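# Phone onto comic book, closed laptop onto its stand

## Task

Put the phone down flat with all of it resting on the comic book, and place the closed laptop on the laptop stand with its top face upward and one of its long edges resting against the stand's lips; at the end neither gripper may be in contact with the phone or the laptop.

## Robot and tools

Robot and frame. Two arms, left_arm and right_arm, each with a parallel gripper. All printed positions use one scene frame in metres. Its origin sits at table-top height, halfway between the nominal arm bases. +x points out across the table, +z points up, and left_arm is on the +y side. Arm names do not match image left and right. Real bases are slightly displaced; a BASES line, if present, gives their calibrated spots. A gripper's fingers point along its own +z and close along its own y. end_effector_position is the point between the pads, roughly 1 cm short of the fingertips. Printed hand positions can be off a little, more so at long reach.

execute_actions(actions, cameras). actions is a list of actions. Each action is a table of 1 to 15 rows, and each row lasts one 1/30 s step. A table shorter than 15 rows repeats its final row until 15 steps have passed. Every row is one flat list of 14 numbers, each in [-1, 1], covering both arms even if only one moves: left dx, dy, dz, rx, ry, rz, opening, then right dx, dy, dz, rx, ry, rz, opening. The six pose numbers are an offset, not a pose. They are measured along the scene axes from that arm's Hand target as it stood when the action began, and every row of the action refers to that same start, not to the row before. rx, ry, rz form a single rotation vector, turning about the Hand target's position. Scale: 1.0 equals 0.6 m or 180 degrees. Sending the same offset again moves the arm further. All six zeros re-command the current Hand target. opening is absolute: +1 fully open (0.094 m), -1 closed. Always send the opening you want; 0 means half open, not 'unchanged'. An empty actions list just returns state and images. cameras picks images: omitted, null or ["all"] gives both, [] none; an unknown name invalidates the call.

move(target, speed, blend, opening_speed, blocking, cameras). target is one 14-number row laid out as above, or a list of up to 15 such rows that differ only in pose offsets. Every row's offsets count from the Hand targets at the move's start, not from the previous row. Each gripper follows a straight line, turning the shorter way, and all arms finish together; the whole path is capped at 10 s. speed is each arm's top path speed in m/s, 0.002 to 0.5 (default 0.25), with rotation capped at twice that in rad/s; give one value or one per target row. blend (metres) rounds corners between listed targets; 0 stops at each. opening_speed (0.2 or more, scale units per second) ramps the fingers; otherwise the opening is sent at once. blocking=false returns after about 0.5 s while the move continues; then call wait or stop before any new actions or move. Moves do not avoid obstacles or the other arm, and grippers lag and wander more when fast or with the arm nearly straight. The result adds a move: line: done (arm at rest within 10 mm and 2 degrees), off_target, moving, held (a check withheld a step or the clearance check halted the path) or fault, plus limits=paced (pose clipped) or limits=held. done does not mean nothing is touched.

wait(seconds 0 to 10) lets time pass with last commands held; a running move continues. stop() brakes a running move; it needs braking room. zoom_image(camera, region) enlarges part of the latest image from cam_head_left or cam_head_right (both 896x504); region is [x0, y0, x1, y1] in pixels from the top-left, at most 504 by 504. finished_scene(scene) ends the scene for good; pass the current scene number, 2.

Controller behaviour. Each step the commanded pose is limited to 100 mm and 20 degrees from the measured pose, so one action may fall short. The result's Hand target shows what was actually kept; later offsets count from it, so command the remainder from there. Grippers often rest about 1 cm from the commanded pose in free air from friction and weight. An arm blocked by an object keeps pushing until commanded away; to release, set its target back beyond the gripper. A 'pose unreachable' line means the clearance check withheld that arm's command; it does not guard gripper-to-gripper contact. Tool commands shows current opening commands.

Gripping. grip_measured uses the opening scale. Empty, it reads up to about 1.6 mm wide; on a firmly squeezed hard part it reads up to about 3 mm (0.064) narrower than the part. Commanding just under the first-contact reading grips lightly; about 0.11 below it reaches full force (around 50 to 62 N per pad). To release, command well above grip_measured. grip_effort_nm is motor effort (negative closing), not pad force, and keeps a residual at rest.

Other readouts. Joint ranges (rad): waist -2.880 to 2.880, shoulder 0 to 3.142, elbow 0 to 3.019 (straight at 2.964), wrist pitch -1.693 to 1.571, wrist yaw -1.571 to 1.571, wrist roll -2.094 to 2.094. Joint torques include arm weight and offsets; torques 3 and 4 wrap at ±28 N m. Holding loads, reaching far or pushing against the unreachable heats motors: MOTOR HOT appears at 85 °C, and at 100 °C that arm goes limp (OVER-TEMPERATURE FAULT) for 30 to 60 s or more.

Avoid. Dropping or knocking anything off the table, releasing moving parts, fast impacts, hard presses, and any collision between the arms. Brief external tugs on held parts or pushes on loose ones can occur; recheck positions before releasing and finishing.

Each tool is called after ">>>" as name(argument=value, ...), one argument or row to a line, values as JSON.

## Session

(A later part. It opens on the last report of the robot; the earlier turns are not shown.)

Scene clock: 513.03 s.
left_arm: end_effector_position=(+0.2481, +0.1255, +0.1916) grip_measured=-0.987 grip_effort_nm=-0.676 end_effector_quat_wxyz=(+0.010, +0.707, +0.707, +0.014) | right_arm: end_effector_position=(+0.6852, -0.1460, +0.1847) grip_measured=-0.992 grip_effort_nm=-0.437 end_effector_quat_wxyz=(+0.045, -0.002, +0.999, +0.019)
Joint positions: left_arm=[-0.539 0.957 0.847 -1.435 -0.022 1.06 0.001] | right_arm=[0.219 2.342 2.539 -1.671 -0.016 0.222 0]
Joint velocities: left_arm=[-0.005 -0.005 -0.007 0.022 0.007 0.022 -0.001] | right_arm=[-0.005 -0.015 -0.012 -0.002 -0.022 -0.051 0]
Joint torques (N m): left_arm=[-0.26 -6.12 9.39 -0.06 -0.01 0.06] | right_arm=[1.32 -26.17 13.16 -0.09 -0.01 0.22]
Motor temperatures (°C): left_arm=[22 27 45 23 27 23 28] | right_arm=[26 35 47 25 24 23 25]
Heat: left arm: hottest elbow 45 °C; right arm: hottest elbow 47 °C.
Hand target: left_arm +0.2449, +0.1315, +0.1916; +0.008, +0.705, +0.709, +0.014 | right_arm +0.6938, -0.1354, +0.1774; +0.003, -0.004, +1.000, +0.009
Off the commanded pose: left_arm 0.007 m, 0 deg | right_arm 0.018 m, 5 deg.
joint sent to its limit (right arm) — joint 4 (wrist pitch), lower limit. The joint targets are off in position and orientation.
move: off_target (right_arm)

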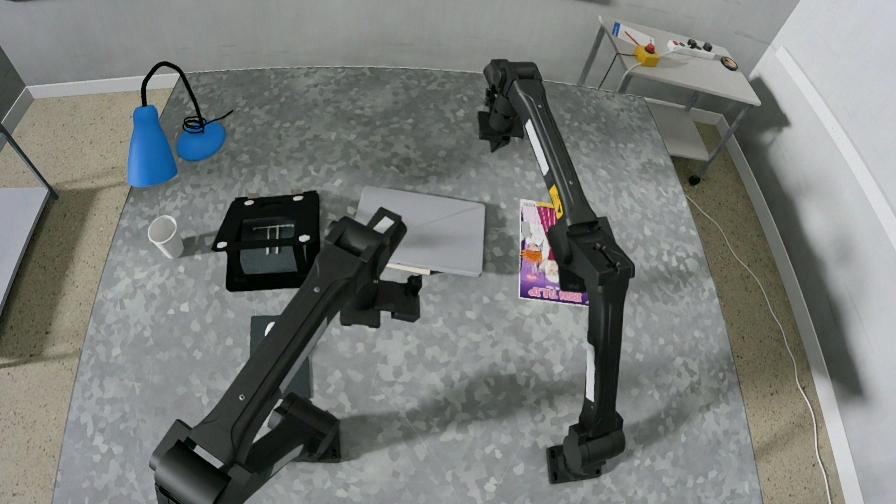

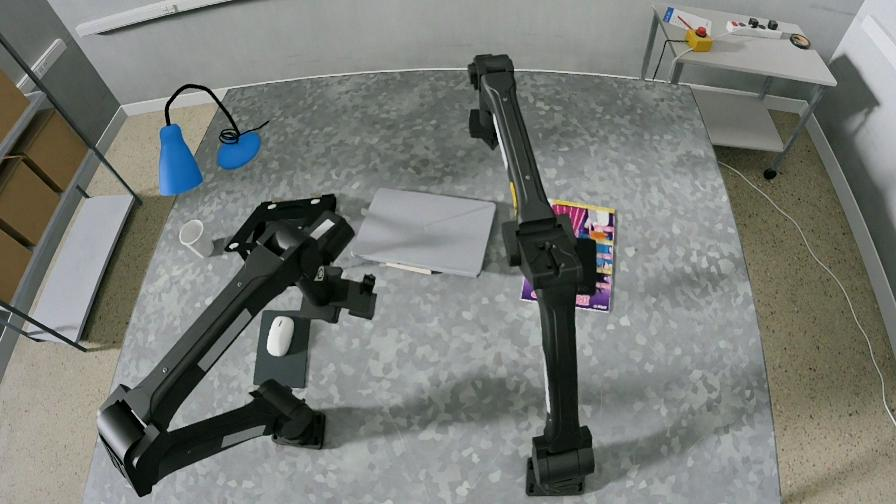

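>>> move(
  target=[
    [0,0,0,0,0,0,-1,0.06,0.11,-0.06,0,0,0,-1],
    [0,0,0,0,0,0,-1,0.06,0.12,-0.26,0,0,0,-1],
  ],
  speed=0.15,
)

>>> zoom_image(
  camera="cam_head_left",
  region=[330, 100, 530, 300],
)

Scene clock: 519.97 s.
left_arm: end_effector_position=(+0.2481, +0.1255, +0.1916) grip_measured=-0.987 grip_effort_nm=-0.676 end_effector_quat_wxyz=(+0.010, +0.707, +0.707, +0.014) | right_arm: end_effector_position=(+0.7194, -0.0736, +0.0250) grip_measured=-0.992 grip_effort_nm=-0.432 end_effector_quat_wxyz=(+0.017, -0.005, +1.000, +0.013)
Joint positions: left_arm=[-0.539 0.957 0.847 -1.435 -0.022 1.06 0.001] | right_arm=[0.3 2.734 2.871 -1.667 -0.015 0.296 0]
Joint velocities: left_arm=[-0.024 0.005 -0.012 0.002 0.007 0.051 0.001] | right_arm=[0.005 -0.015 -0.002 0.002 -0.022 0.037 -0.001]
Joint torques (N m): left_arm=[-0.15 -6.59 9.48 0.05 0.02 0.11] | right_arm=[0.91 -29.8 12.98 0.59 -0.02 0.22]
Motor temperatures (°C): left_arm=[22 27 44 23 27 23 28] | right_arm=[26 36 48 25 24 23 25]
Heat: left arm: hottest elbow 44 °C; right arm: hottest elbow 48 °C.
Hand target: left_arm +0.2449, +0.1314, +0.1916; +0.008, +0.705, +0.709, +0.014 | right_arm +0.7293, -0.0663, +0.0199; +0.003, -0.004, +1.000, +0.010
Off the commanded pose: left_arm 0.007 m, 0 deg | right_arm 0.015 m, 2 deg.
elbow stopped short (right arm): the move would have taken joint 3 (elbow) straighter than the controller allows.
move: off_target (right_arm)

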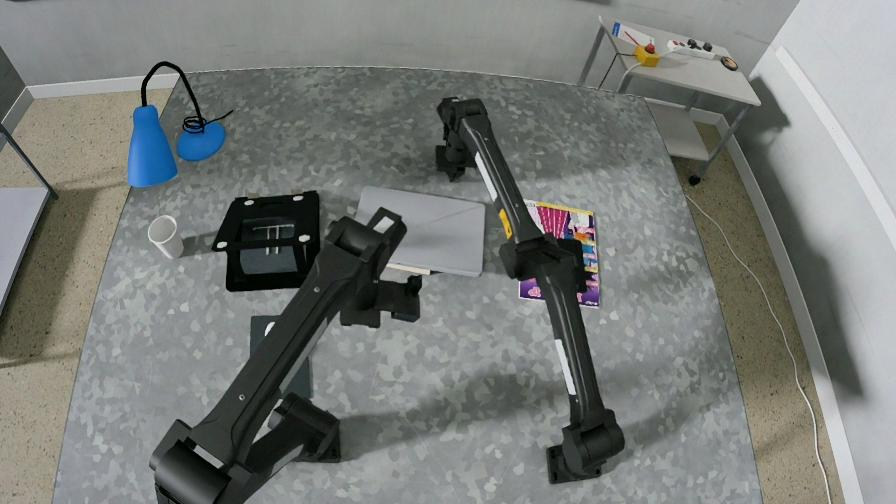

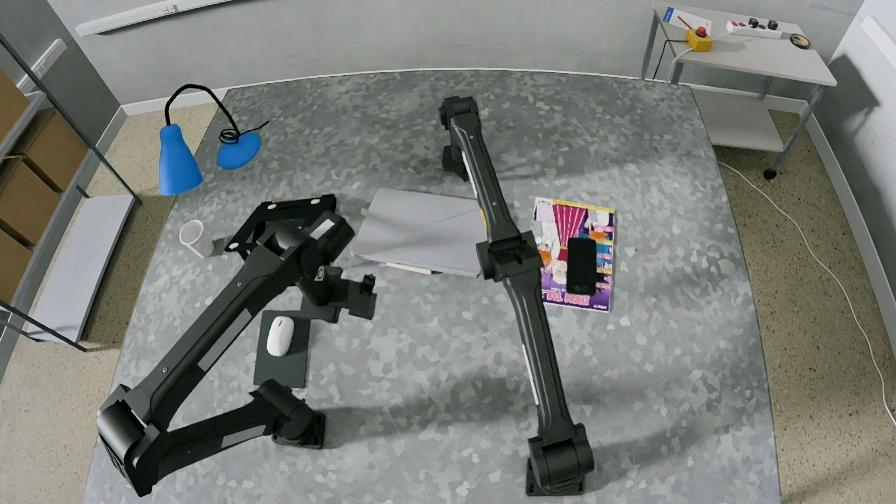

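Scaled by 2.520.

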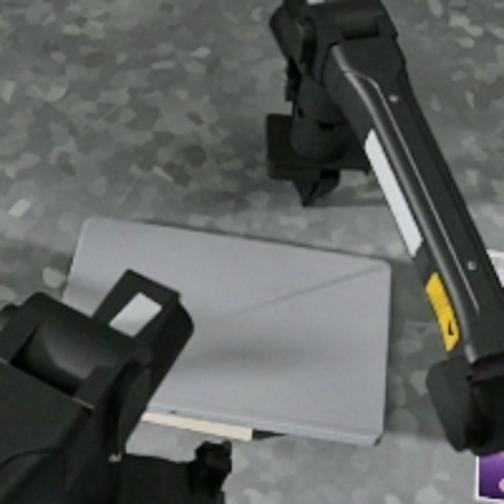

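>>> move(
  target=[0,0,0,0,0,0,-1,-0.22,-0.02,-0.005,0,0,0,-1],
  speed=0.1,
)

>>> zoom_image(
  camera="cam_head_left",
  region=[330, 100, 530, 300],
)

Scene clock: 530.73 s.
left_arm: end_effector_position=(+0.2481, +0.1255, +0.1916) grip_measured=-0.987 grip_effort_nm=-0.681 end_effector_quat_wxyz=(+0.010, +0.707, +0.707, +0.014) | right_arm: end_effector_position=(+0.6114, -0.0896, +0.0206) grip_measured=-0.992 grip_effort_nm=-0.432 end_effector_quat_wxyz=(+0.011, +0.005, +1.000, +0.010)
Joint positions: left_arm=[-0.539 0.957 0.847 -1.435 -0.022 1.06 0.001] | right_arm=[0.326 2.233 1.91 -1.22 -0.012 0.341 0]
Joint velocities: left_arm=[-0.005 0.005 0.012 0.012 -0.11 -0.051 0] | right_arm=[-0.005 -0.005 -0.002 -0.002 -0.095 -0.022 0]
Joint torques (N m): left_arm=[-0.5 -6.18 9.4 -0.08 0.04 0.11] | right_arm=[2.26 -28.16 6.38 0.02 -0.12 0.22]
Motor temperatures (°C): left_arm=[22 27 43 23 27 23 28] | right_arm=[26 40 50 25 24 23 25]
Heat: left arm: hottest elbow 43 °C; right arm: hottest elbow 50 °C.
Hand target: left_arm +0.2449, +0.1314, +0.1916; +0.008, +0.705, +0.709, +0.014 | right_arm +0.5970, -0.0764, +0.0180; +0.002, -0.003, +1.000, +0.010
Off the commanded pose: left_arm 0.007 m, 0 deg | right_arm 0.018 m, 1 deg.
move: off_target (right_arm)

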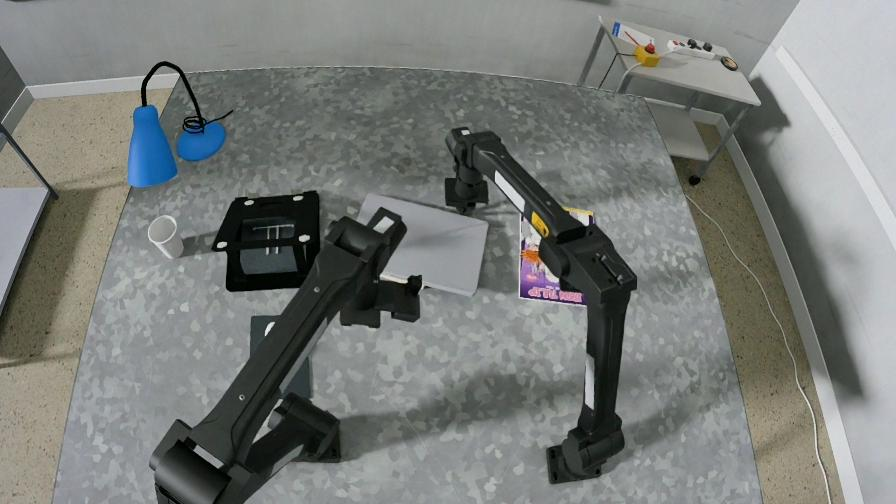

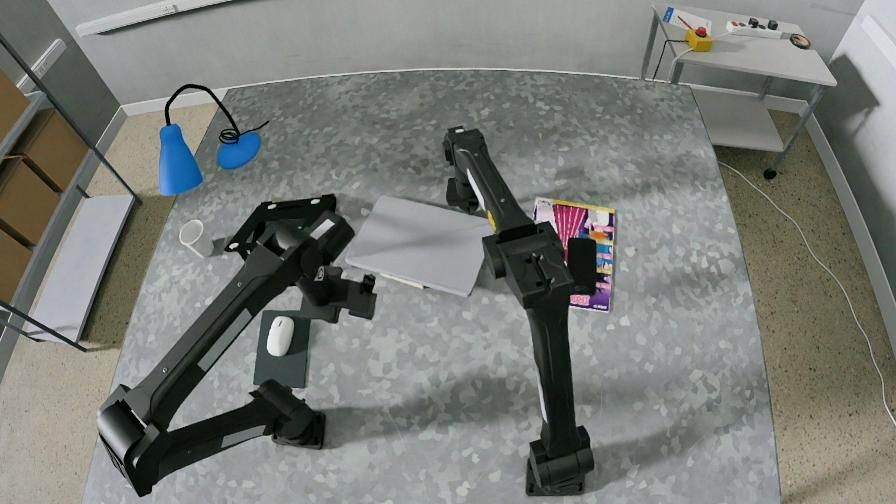

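Scaled by 2.520.

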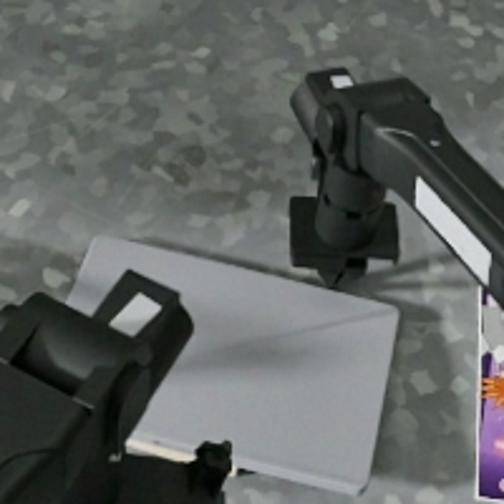

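>>> move(
  target=[
    [0.0,0.0,0.0,-0.0378,-0.2872,-0.0775,0.064,0.10,0,0,0,0,0,-1],
    [0.125,-0.052,-0.12,-0.0378,-0.2872,-0.0775,0.064,0.13,0.18,0,0,0,0,-1],
  ],
  speed=0.15,
)

>>> zoom_image(
  camera="cam_head_left",
  region=[330, 140, 530, 340],
)

>>> zoom_image(
  camera="cam_head_right",
  region=[330, 140, 530, 340],
)

Scene clock: 547.20 s.
left_arm: end_effector_position=(+0.3136, +0.0975, +0.1211) grip_measured=+0.062 grip_effort_nm=0.125 end_effector_quat_wxyz=(+0.360, +0.705, +0.548, +0.268) | right_arm: end_effector_position=(+0.6697, +0.0302, +0.0322) grip_measured=-0.992 grip_effort_nm=-0.432 end_effector_quat_wxyz=(+0.007, -0.009, +1.000, +0.012)
Joint positions: left_arm=[-0.658 0.706 0.279 -0.243 -0.286 1.33 0.05] | right_arm=[0.447 2.689 2.802 -1.66 -0.015 0.435 0]
Joint velocities: left_arm=[-0.024 0.005 0.002 0.002 -0.037 -0.051 0] | right_arm=[-0.005 0.005 -0.002 -0.012 -0.051 -0.022 0]
Joint torques (N m): left_arm=[-0.32 -1.96 10.35 2.37 0.05 0.06] | right_arm=[0.26 -28.04 13.23 -0.2 0 0.22]
Motor temperatures (°C): left_arm=[22 27 42 23 27 23 28] | right_arm=[26 43 49 25 24 23 25]
Heat: left arm: hottest elbow 42 °C; right arm: hottest elbow 49 °C.
Hand target: left_arm +0.3175, +0.0997, +0.1205; +0.361, +0.703, +0.549, +0.272 | right_arm +0.6759, +0.0307, +0.0155; +0.001, -0.003, +1.000, +0.010
Off the commanded pose: left_arm 0.007 m, 1 deg | right_arm 0.015 m, 1 deg.
move: off_target (right_arm)

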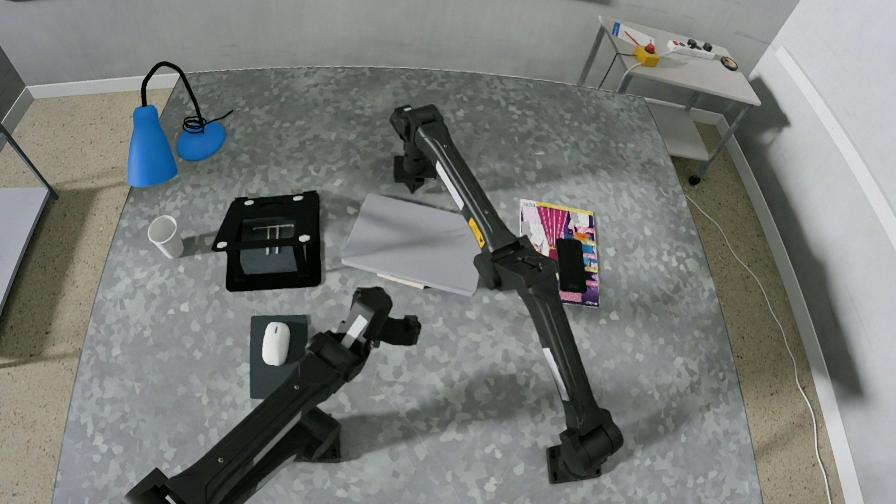

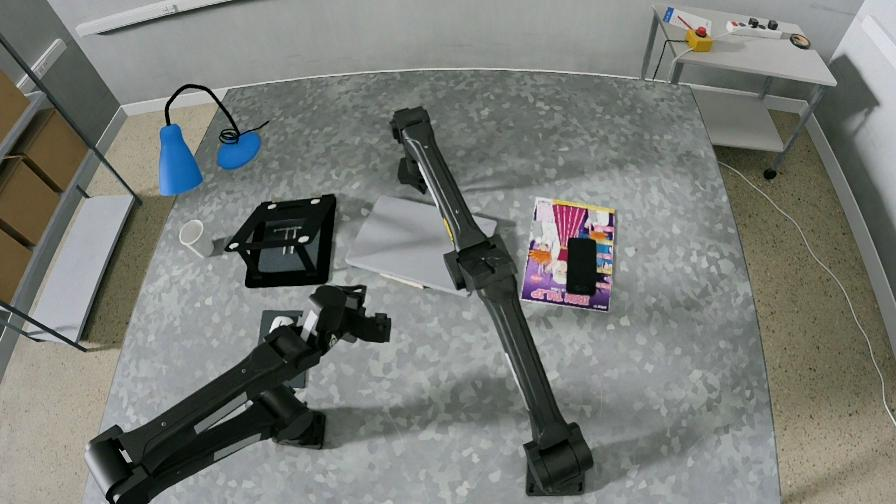

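Scaled by 2.520.

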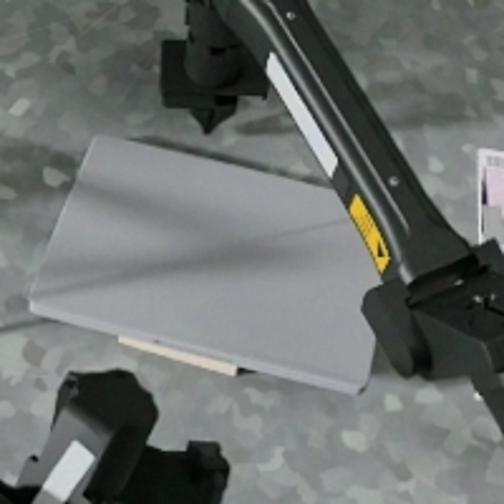

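Scaled by 2.520.

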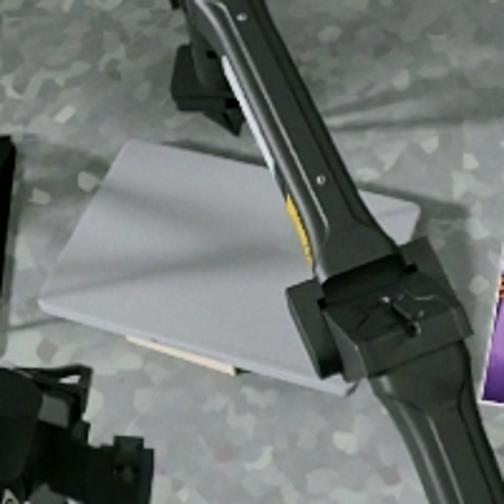

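>>> zoom_image(
  camera="cam_head_left",
  region=[360, 250, 450, 310],
)

>>> zoom_image(
  camera="cam_head_right",
  region=[360, 250, 450, 310],
)

>>> zoom_image(
  camera="cam_head_left",
  region=[200, 170, 340, 310],
)

Scaled by 5.600.

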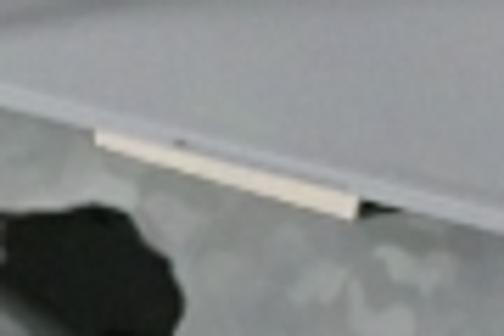

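Scaled by 5.600.

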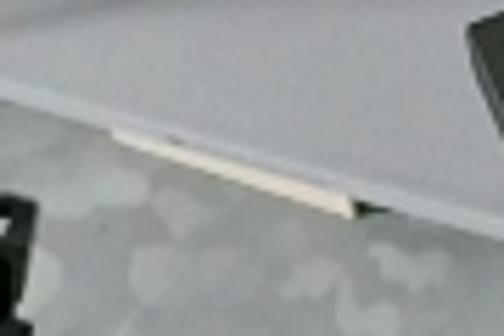

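Scaled by 3.600.

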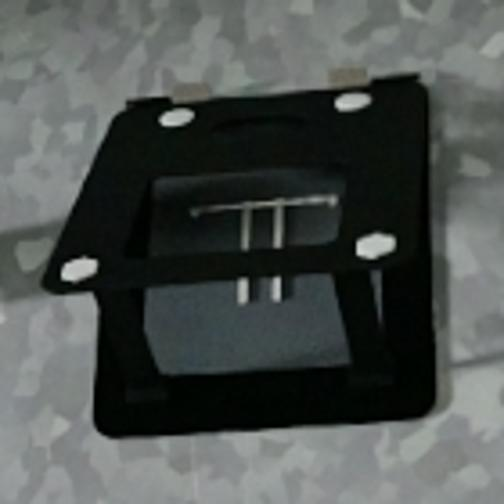

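>>> move(
  target=[
    [0.0125,-0.066,-0.10,0,0,0,0.064,0,-0.075,0.005,0,0,0,-1],
    [0.046,-0.078,-0.162,0,0,0,0.064,-0.08,-0.07,0.01,0,0,0,-1],
  ],
  speed=0.1,
)

>>> zoom_image(
  camera="cam_head_left",
  region=[350, 160, 500, 310],
)

>>> zoom_image(
  camera="cam_head_right",
  region=[340, 210, 440, 310],
)

Scene clock: 562.03 s.
left_arm: end_effector_position=(+0.3415, +0.0500, +0.0306) grip_measured=+0.062 grip_effort_nm=0.129 end_effector_quat_wxyz=(+0.369, +0.701, +0.547, +0.272) | right_arm: end_effector_position=(+0.6328, -0.0193, +0.0196) grip_measured=-0.992 grip_effort_nm=-0.437 end_effector_quat_wxyz=(-0.003, +0.000, +1.000, +0.009)
Joint positions: left_arm=[-0.754 1.33 0.242 0.419 -0.364 1.269 0.05] | right_arm=[0.407 2.4 2.214 -1.382 -0.018 0.413 0]
Joint velocities: left_arm=[-0.005 0.005 -0.017 -0.007 -0.037 -0.051 -0.001] | right_arm=[-0.005 -0.005 0.007 -0.012 -0.037 0.007 0]
Joint torques (N m): left_arm=[-0.32 -5.3 6.17 1.98 0.12 0.02] | right_arm=[1.55 -30.97 7.21 0.49 0.1 0.25]
Motor temperatures (°C): left_arm=[22 27 42 24 26 23 27] | right_arm=[26 45 49 25 24 23 25]
Heat: left arm: hottest elbow 42 °C; right arm: hottest elbow 49 °C.
Hand target: left_arm +0.3430, +0.0542, +0.0239; +0.361, +0.703, +0.549, +0.272 | right_arm +0.6276, -0.0106, +0.0223; +0.002, -0.003, +1.000, +0.010
Off the commanded pose: left_arm 0.009 m, 1 deg | right_arm 0.010 m, 1 deg.
move: done

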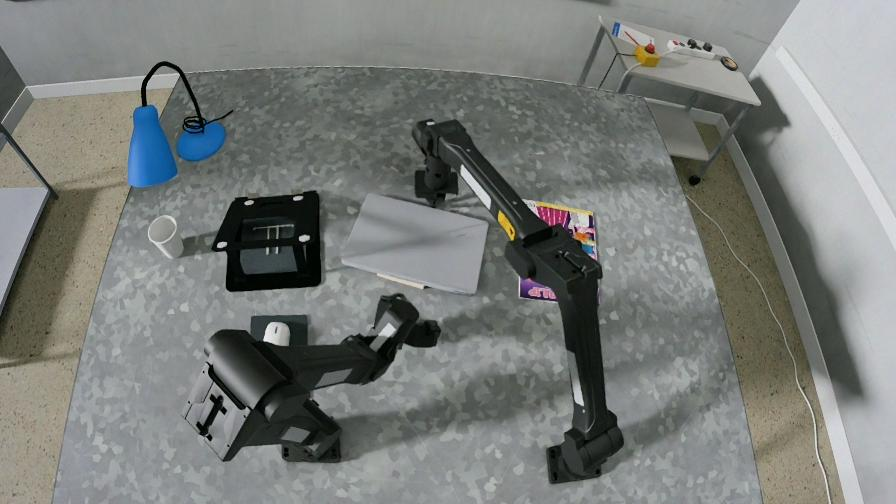

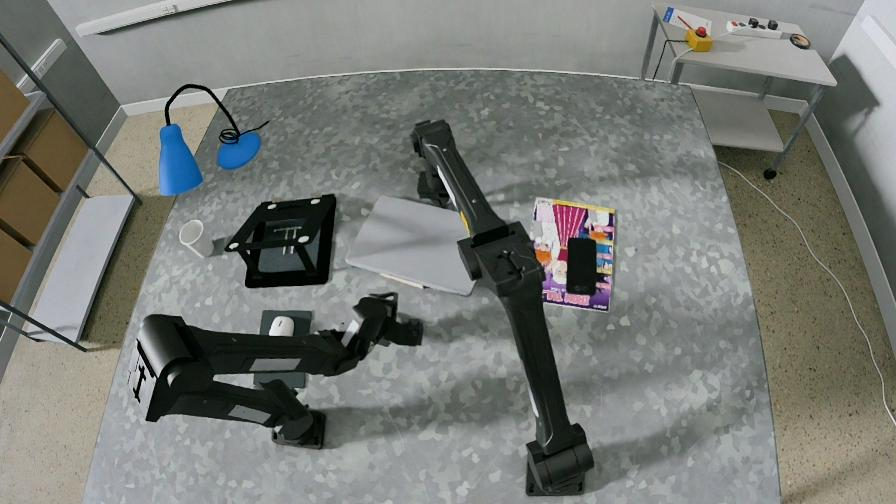

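Scaled by 3.360.

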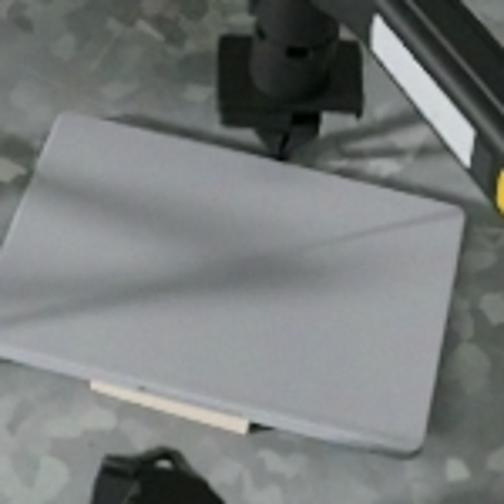

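Scaled by 5.040.

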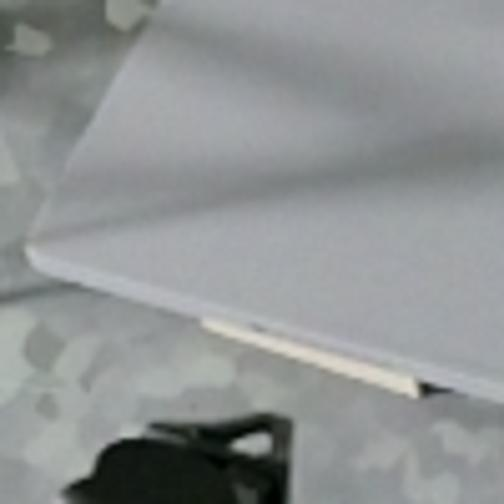

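>>> move(
  target=[0.0,-0.137,0.02,0,0,0,0.064,0,0.0,0.0,0,0,0,-1],
  speed=0.1,
)

>>> zoom_image(
  camera="cam_head_left",
  region=[370, 240, 470, 340],
)

>>> zoom_image(
  camera="cam_head_right",
  region=[370, 240, 470, 340],
)

Scene clock: 572.17 s.
left_arm: end_effector_position=(+0.3361, -0.0107, +0.0311) grip_measured=+0.062 grip_effort_nm=0.129 end_effector_quat_wxyz=(+0.355, +0.703, +0.550, +0.277) | right_arm: end_effector_position=(+0.6328, -0.0193, +0.0198) grip_measured=-0.992 grip_effort_nm=-0.437 end_effector_quat_wxyz=(-0.002, +0.000, +1.000, +0.009)
Joint positions: left_arm=[-0.941 1.422 0.373 0.294 -0.52 1.131 0.05] | right_arm=[0.407 2.4 2.214 -1.382 -0.018 0.413 0]
Joint velocities: left_arm=[-0.015 0.005 -0.002 0.007 -0.022 -0.066 0.001] | right_arm=[-0.005 0.005 -0.007 0.002 -0.007 -0.037 0]
Joint torques (N m): left_arm=[-2.37 -7.94 10.41 0.96 -0.17 -0.17] | right_arm=[1.55 -31.03 7.25 0.55 0.1 0.22]
Motor temperatures (°C): left_arm=[22 27 42 24 26 23 27] | right_arm=[26 48 48 25 24 23 25]
Heat: left arm: hottest elbow 42 °C; right arm: hottest shoulder 48 °C.
Hand target: left_arm +0.3424, -0.0282, +0.0351; +0.362, +0.703, +0.549, +0.272 | right_arm +0.6276, -0.0107, +0.0226; +0.002, -0.003, +1.000, +0.010
Off the commanded pose: left_arm 0.019 m, 1 deg | right_arm 0.010 m, 1 deg.
move: off_target (left_arm)

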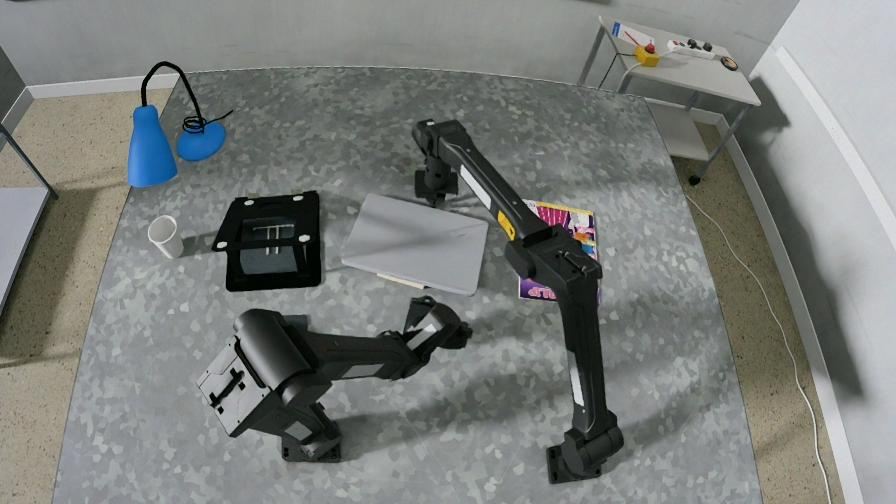

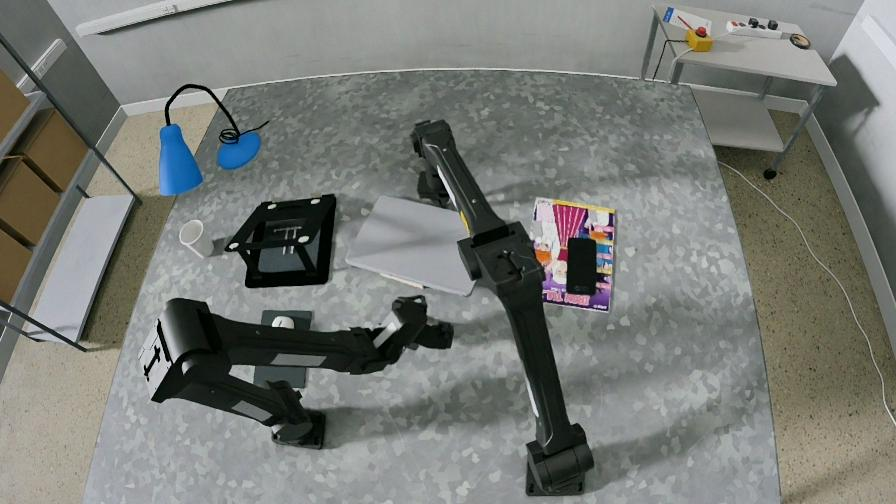

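Scaled by 5.040.

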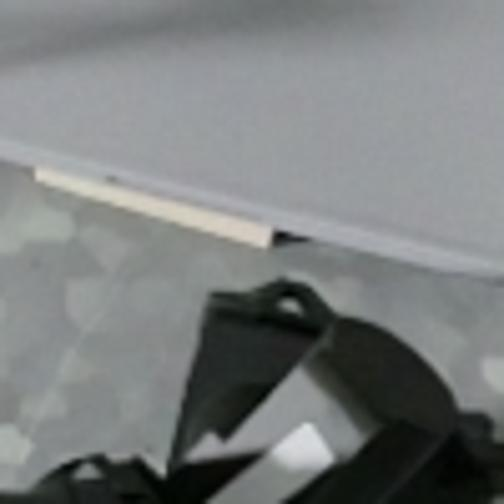

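Scaled by 5.040.

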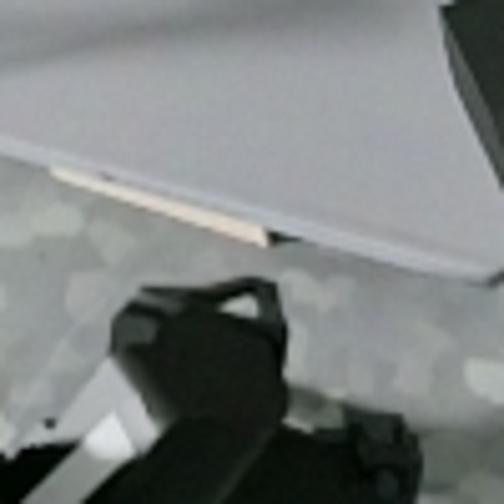

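>>> move(
  target=[0.055,-0.03,-0.005,0,0,0,0.064,0,0.0,0.0,0,0,0,-1],
  speed=0.06,
)

>>> zoom_image(
  camera="cam_head_left",
  region=[370, 240, 470, 340],
)

>>> zoom_image(
  camera="cam_head_right",
  region=[370, 240, 470, 340],
)

Scene clock: 578.60 s.
left_arm: end_effector_position=(+0.3612, -0.0386, +0.0309) grip_measured=+0.062 grip_effort_nm=0.125 end_effector_quat_wxyz=(+0.359, +0.705, +0.548, +0.271) | right_arm: end_effector_position=(+0.6328, -0.0193, +0.0198) grip_measured=-0.992 grip_effort_nm=-0.427 end_effector_quat_wxyz=(-0.002, +0.000, +1.000, +0.009)
Joint positions: left_arm=[-0.925 1.506 0.467 0.296 -0.494 1.145 0.05] | right_arm=[0.407 2.4 2.214 -1.382 -0.018 0.413 0]
Joint velocities: left_arm=[-0.005 -0.005 -0.002 -0.002 0.007 -0.037 0] | right_arm=[0.005 -0.024 -0.017 0.002 0.022 0.007 -0.001]
Joint torques (N m): left_arm=[0.32 -7.71 9.88 1.95 0.1 0.03] | right_arm=[1.55 -30.92 7.24 0.55 0.11 0.22]
Motor temperatures (°C): left_arm=[22 27 41 24 26 23 27] | right_arm=[26 50 48 25 24 23 25]
Heat: left arm: hottest elbow 41 °C; right arm: hottest shoulder 50 °C.
Hand target: left_arm +0.3750, -0.0465, +0.0316; +0.362, +0.703, +0.549, +0.272 | right_arm +0.6276, -0.0107, +0.0226; +0.002, -0.003, +1.000, +0.010
Off the commanded pose: left_arm 0.016 m, 0 deg | right_arm 0.010 m, 1 deg.
move: off_target (left_arm)

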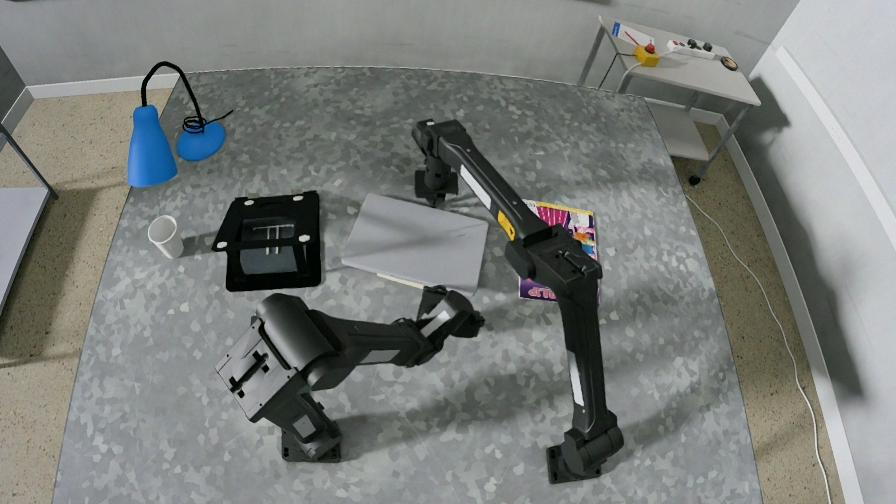

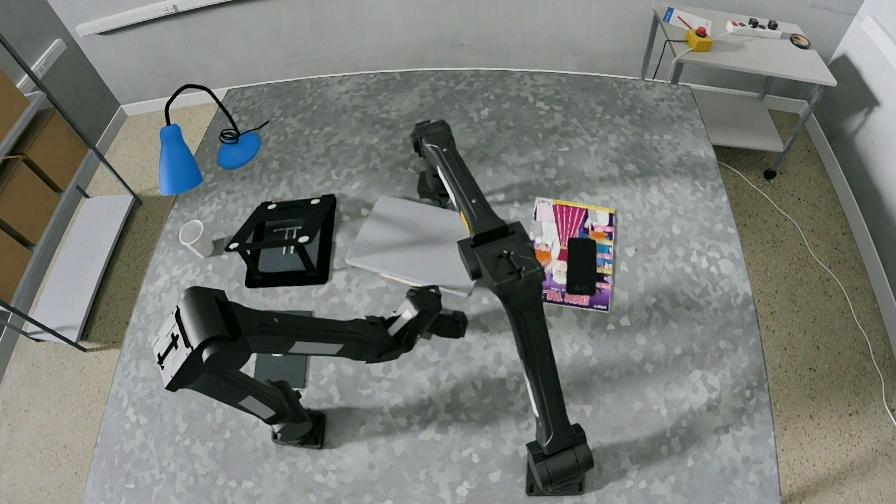

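Scaled by 5.040.

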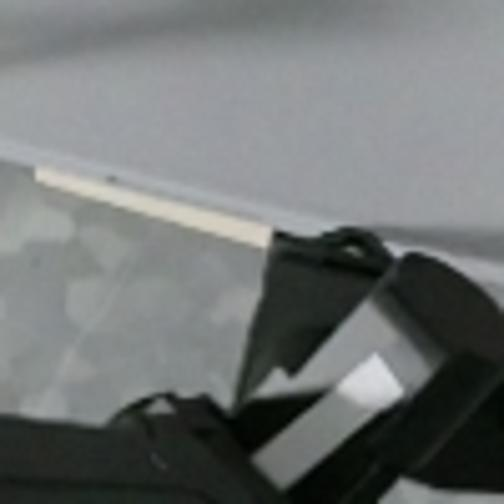

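Scaled by 5.040.

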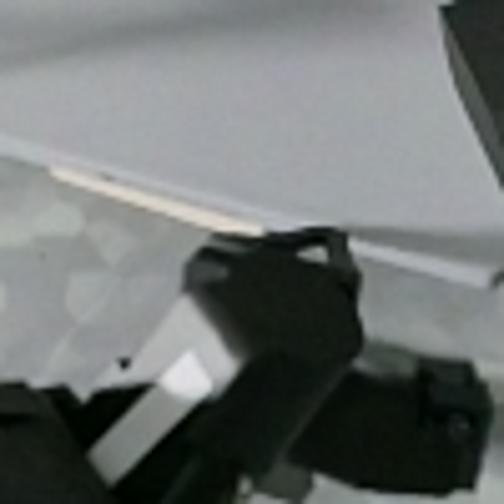

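>>> move(
  target=[0.065,-0.01,-0.005,0,0,0,0.064,0,0.0,0.0,0,0,0,-1],
  speed=0.06,
)

>>> zoom_image(
  camera="cam_head_left",
  region=[340, 190, 500, 310],
)

>>> zoom_image(
  camera="cam_head_right",
  region=[370, 240, 470, 340],
)

Scene clock: 582.83 s.
left_arm: end_effector_position=(+0.4005, -0.0479, +0.0314) grip_measured=+0.062 grip_effort_nm=0.125 end_effector_quat_wxyz=(+0.363, +0.704, +0.548, +0.270) | right_arm: end_effector_position=(+0.6362, -0.0184, +0.0201) grip_measured=-0.992 grip_effort_nm=-0.432 end_effector_quat_wxyz=(+0.005, +0.000, +1.000, +0.010)
Joint positions: left_arm=[-0.853 1.578 0.548 0.318 -0.439 1.198 0.05] | right_arm=[0.407 2.4 2.214 -1.369 -0.015 0.413 0]
Joint velocities: left_arm=[-0.024 -0.024 0.002 -0.017 0.022 -0.051 0] | right_arm=[-0.015 -0.015 -0.007 0.002 0.022 0.037 0.001]
Joint torques (N m): left_arm=[-0.26 -8.12 9.62 1.99 0.13 0.08] | right_arm=[1.49 -30.86 7.3 0.13 0 0.22]
Motor temperatures (°C): left_arm=[22 27 41 24 26 23 27] | right_arm=[26 51 48 25 24 23 25]
Heat: left arm: hottest elbow 41 °C; right arm: hottest shoulder 51 °C.
Hand target: left_arm +0.4137, -0.0530, +0.0283; +0.361, +0.703, +0.549, +0.272 | right_arm +0.6277, -0.0107, +0.0224; +0.002, -0.003, +1.000, +0.010
Off the commanded pose: left_arm 0.015 m, 0 deg | right_arm 0.012 m, 1 deg.
move: off_target (left_arm, right_arm)

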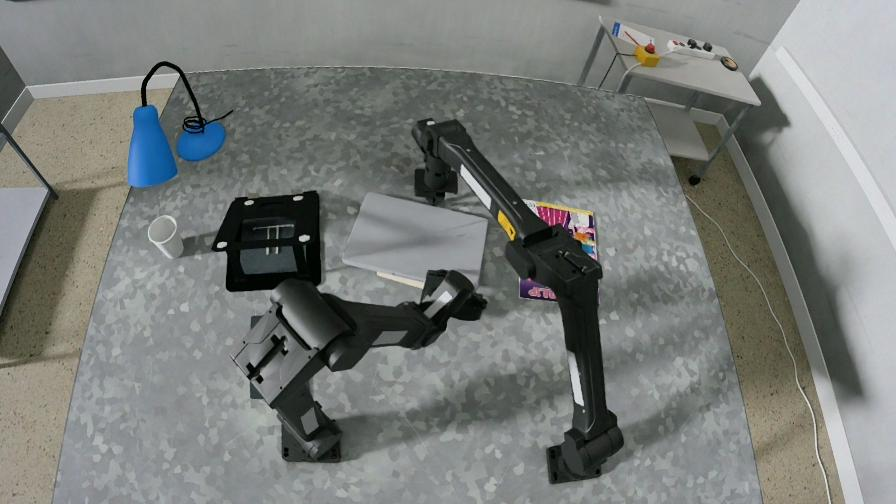

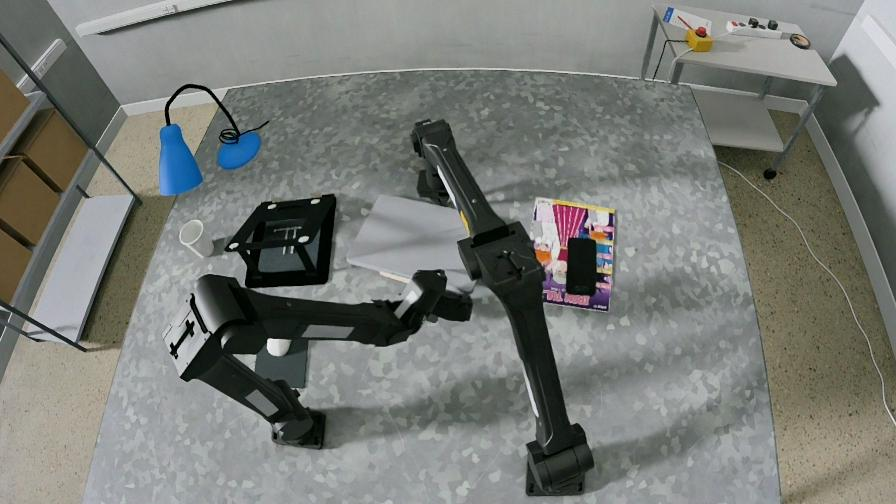

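Scaled by 3.150.

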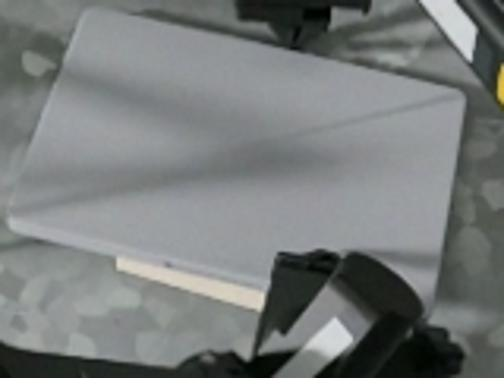

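Scaled by 5.040.

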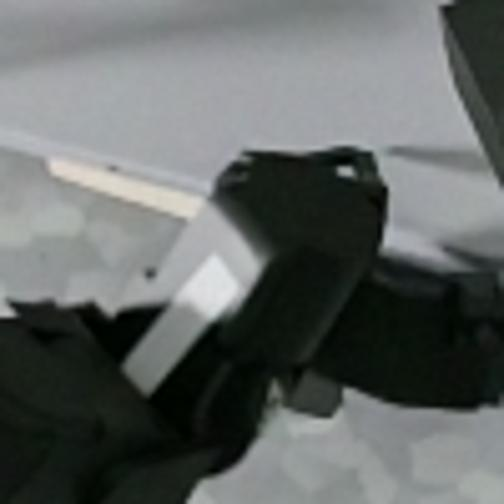

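>>> move(
  target=[0.05,-0.012,-0.003,0,0,0,0.064,0,0.0,0.0,0,0,0,-1],
  speed=0.06,
)

>>> zoom_image(
  camera="cam_head_left",
  region=[340, 190, 500, 310],
)

>>> zoom_image(
  camera="cam_head_right",
  region=[340, 190, 500, 310],
)

Scene clock: 588.97 s.
left_arm: end_effector_position=(+0.4298, -0.0577, +0.0318) grip_measured=+0.062 grip_effort_nm=0.125 end_effector_quat_wxyz=(+0.365, +0.703, +0.547, +0.270) | right_arm: end_effector_position=(+0.6362, -0.0184, +0.0201) grip_measured=-0.992 grip_effort_nm=-0.432 end_effector_quat_wxyz=(+0.005, +0.000, +1.000, +0.010)
Joint positions: left_arm=[-0.812 1.632 0.619 0.318 -0.407 1.228 0.05] | right_arm=[0.407 2.4 2.214 -1.369 -0.015 0.413 0]
Joint velocities: left_arm=[-0.005 0.015 -0.007 -0.007 -0.007 -0.081 0] | right_arm=[-0.024 0.005 0.002 0.002 -0.11 -0.022 0]
Joint torques (N m): left_arm=[-0.09 -9.88 9.88 1.68 0.13 0.05] | right_arm=[1.55 -31.03 7.28 0.1 0 0.21]
Motor temperatures (°C): left_arm=[22 27 41 24 26 23 27] | right_arm=[26 51 48 25 24 23 25]
Heat: left arm: hottest elbow 41 °C; right arm: hottest shoulder 51 °C.
Hand target: left_arm +0.4435, -0.0608, +0.0263; +0.361, +0.703, +0.549, +0.272 | right_arm +0.6277, -0.0107, +0.0224; +0.002, -0.003, +1.000, +0.010
Off the commanded pose: left_arm 0.015 m, 0 deg | right_arm 0.012 m, 1 deg.
move: off_target (left_arm, right_arm)

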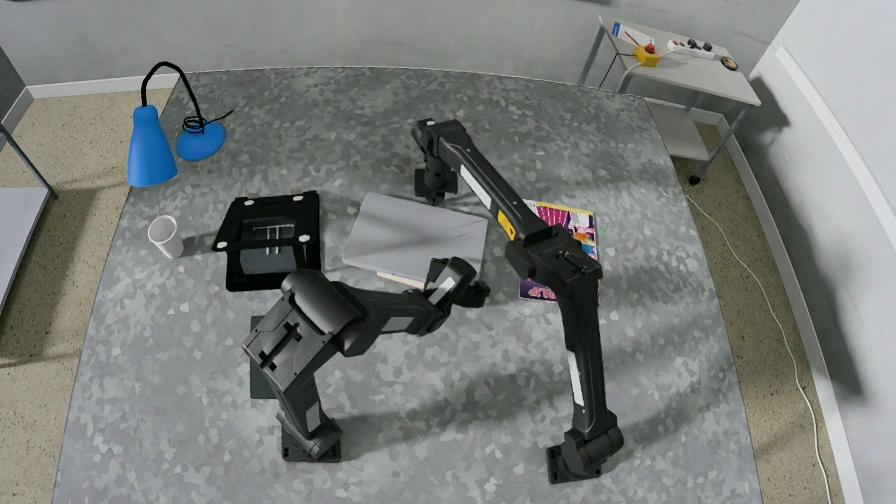

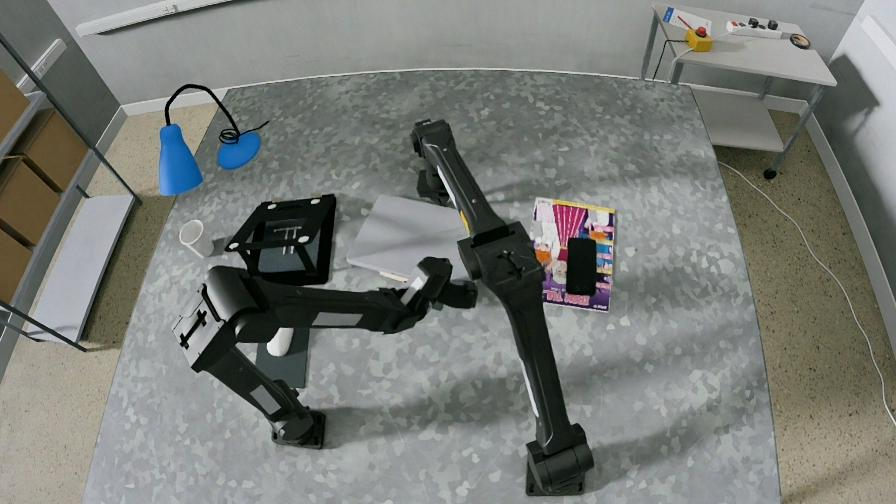

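Scaled by 3.150.

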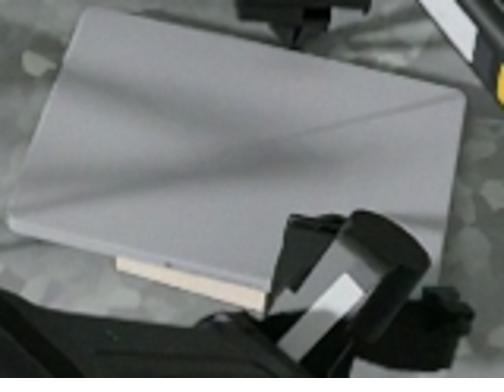

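Scaled by 3.150.

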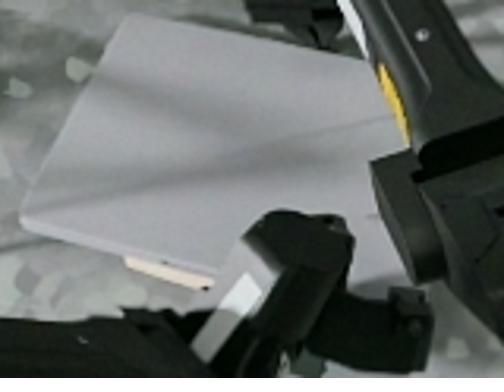

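>>> move(
  target=[0.0,0.0,0.08,0,0,0,0.064,0,0.0,0.0,0,0,0,-1],
  speed=0.05,
)

>>> zoom_image(
  camera="cam_head_left",
  region=[340, 190, 500, 310],
)

>>> zoom_image(
  camera="cam_head_right",
  region=[340, 190, 500, 310],
)

Scene clock: 606.47 s.
left_arm: end_effector_position=(+0.4215, -0.0494, +0.0383) grip_measured=+0.062 grip_effort_nm=0.115 end_effector_quat_wxyz=(+0.328, +0.722, +0.549, +0.262) | right_arm: end_effector_position=(+0.6362, -0.0184, +0.0201) grip_measured=-0.992 grip_effort_nm=-0.432 end_effector_quat_wxyz=(+0.005, +0.000, +1.000, +0.010)
Joint positions: left_arm=[-0.81 1.571 0.634 0.159 -0.399 1.229 0.05] | right_arm=[0.407 2.4 2.214 -1.369 -0.015 0.413 0]
Joint velocities: left_arm=[-0.005 -0.005 -0.002 0.017 -0.037 -0.051 -0.001] | right_arm=[-0.015 -0.015 -0.002 0.002 0.051 -0.037 0]
Joint torques (N m): left_arm=[-0.44 -14.92 11.64 1.62 -0.26 0.01] | right_arm=[1.55 -31.03 7.28 0.13 -0.01 0.22]
Motor temperatures (°C): left_arm=[22 27 41 24 26 23 27] | right_arm=[26 53 47 25 24 23 25]
Heat: left arm: hottest elbow 41 °C; right arm: hottest shoulder 53 °C.
Hand target: left_arm +0.4441, -0.0614, +0.0740; +0.361, +0.703, +0.549, +0.272 | right_arm +0.6277, -0.0107, +0.0224; +0.002, -0.003, +1.000, +0.010
Off the commanded pose: left_arm 0.044 m, 5 deg | right_arm 0.012 m, 1 deg.
move: off_target (left_arm, right_arm)

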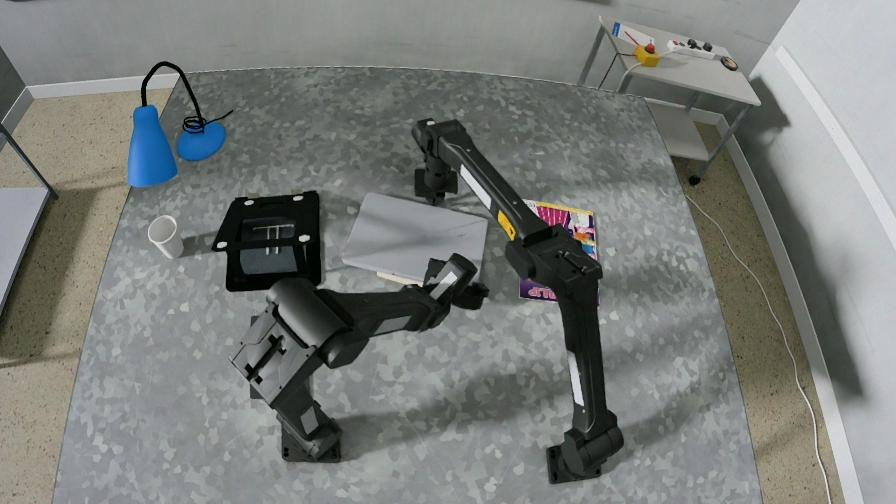

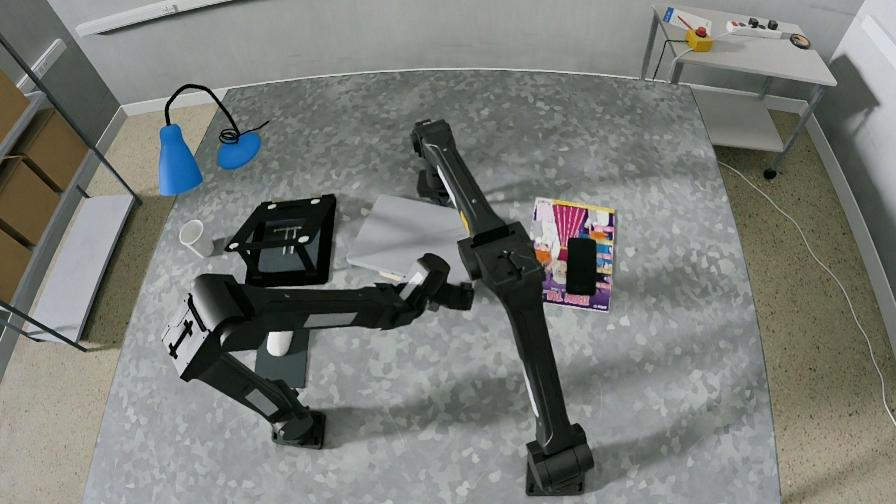

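Scaled by 3.150.

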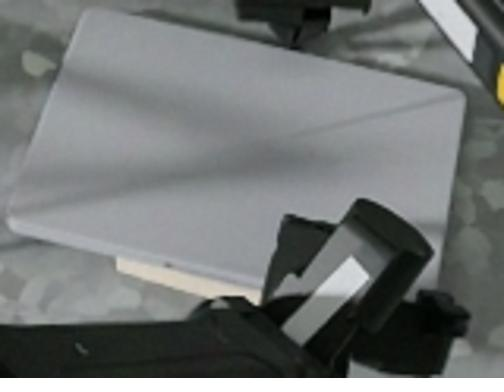

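Scaled by 3.150.

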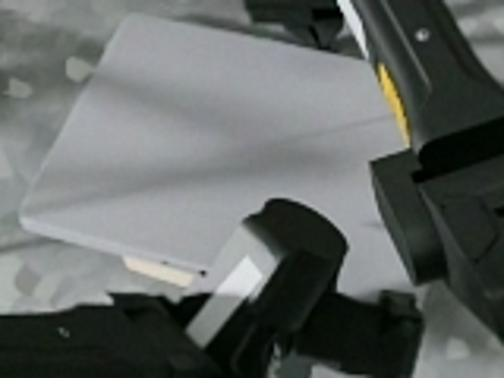

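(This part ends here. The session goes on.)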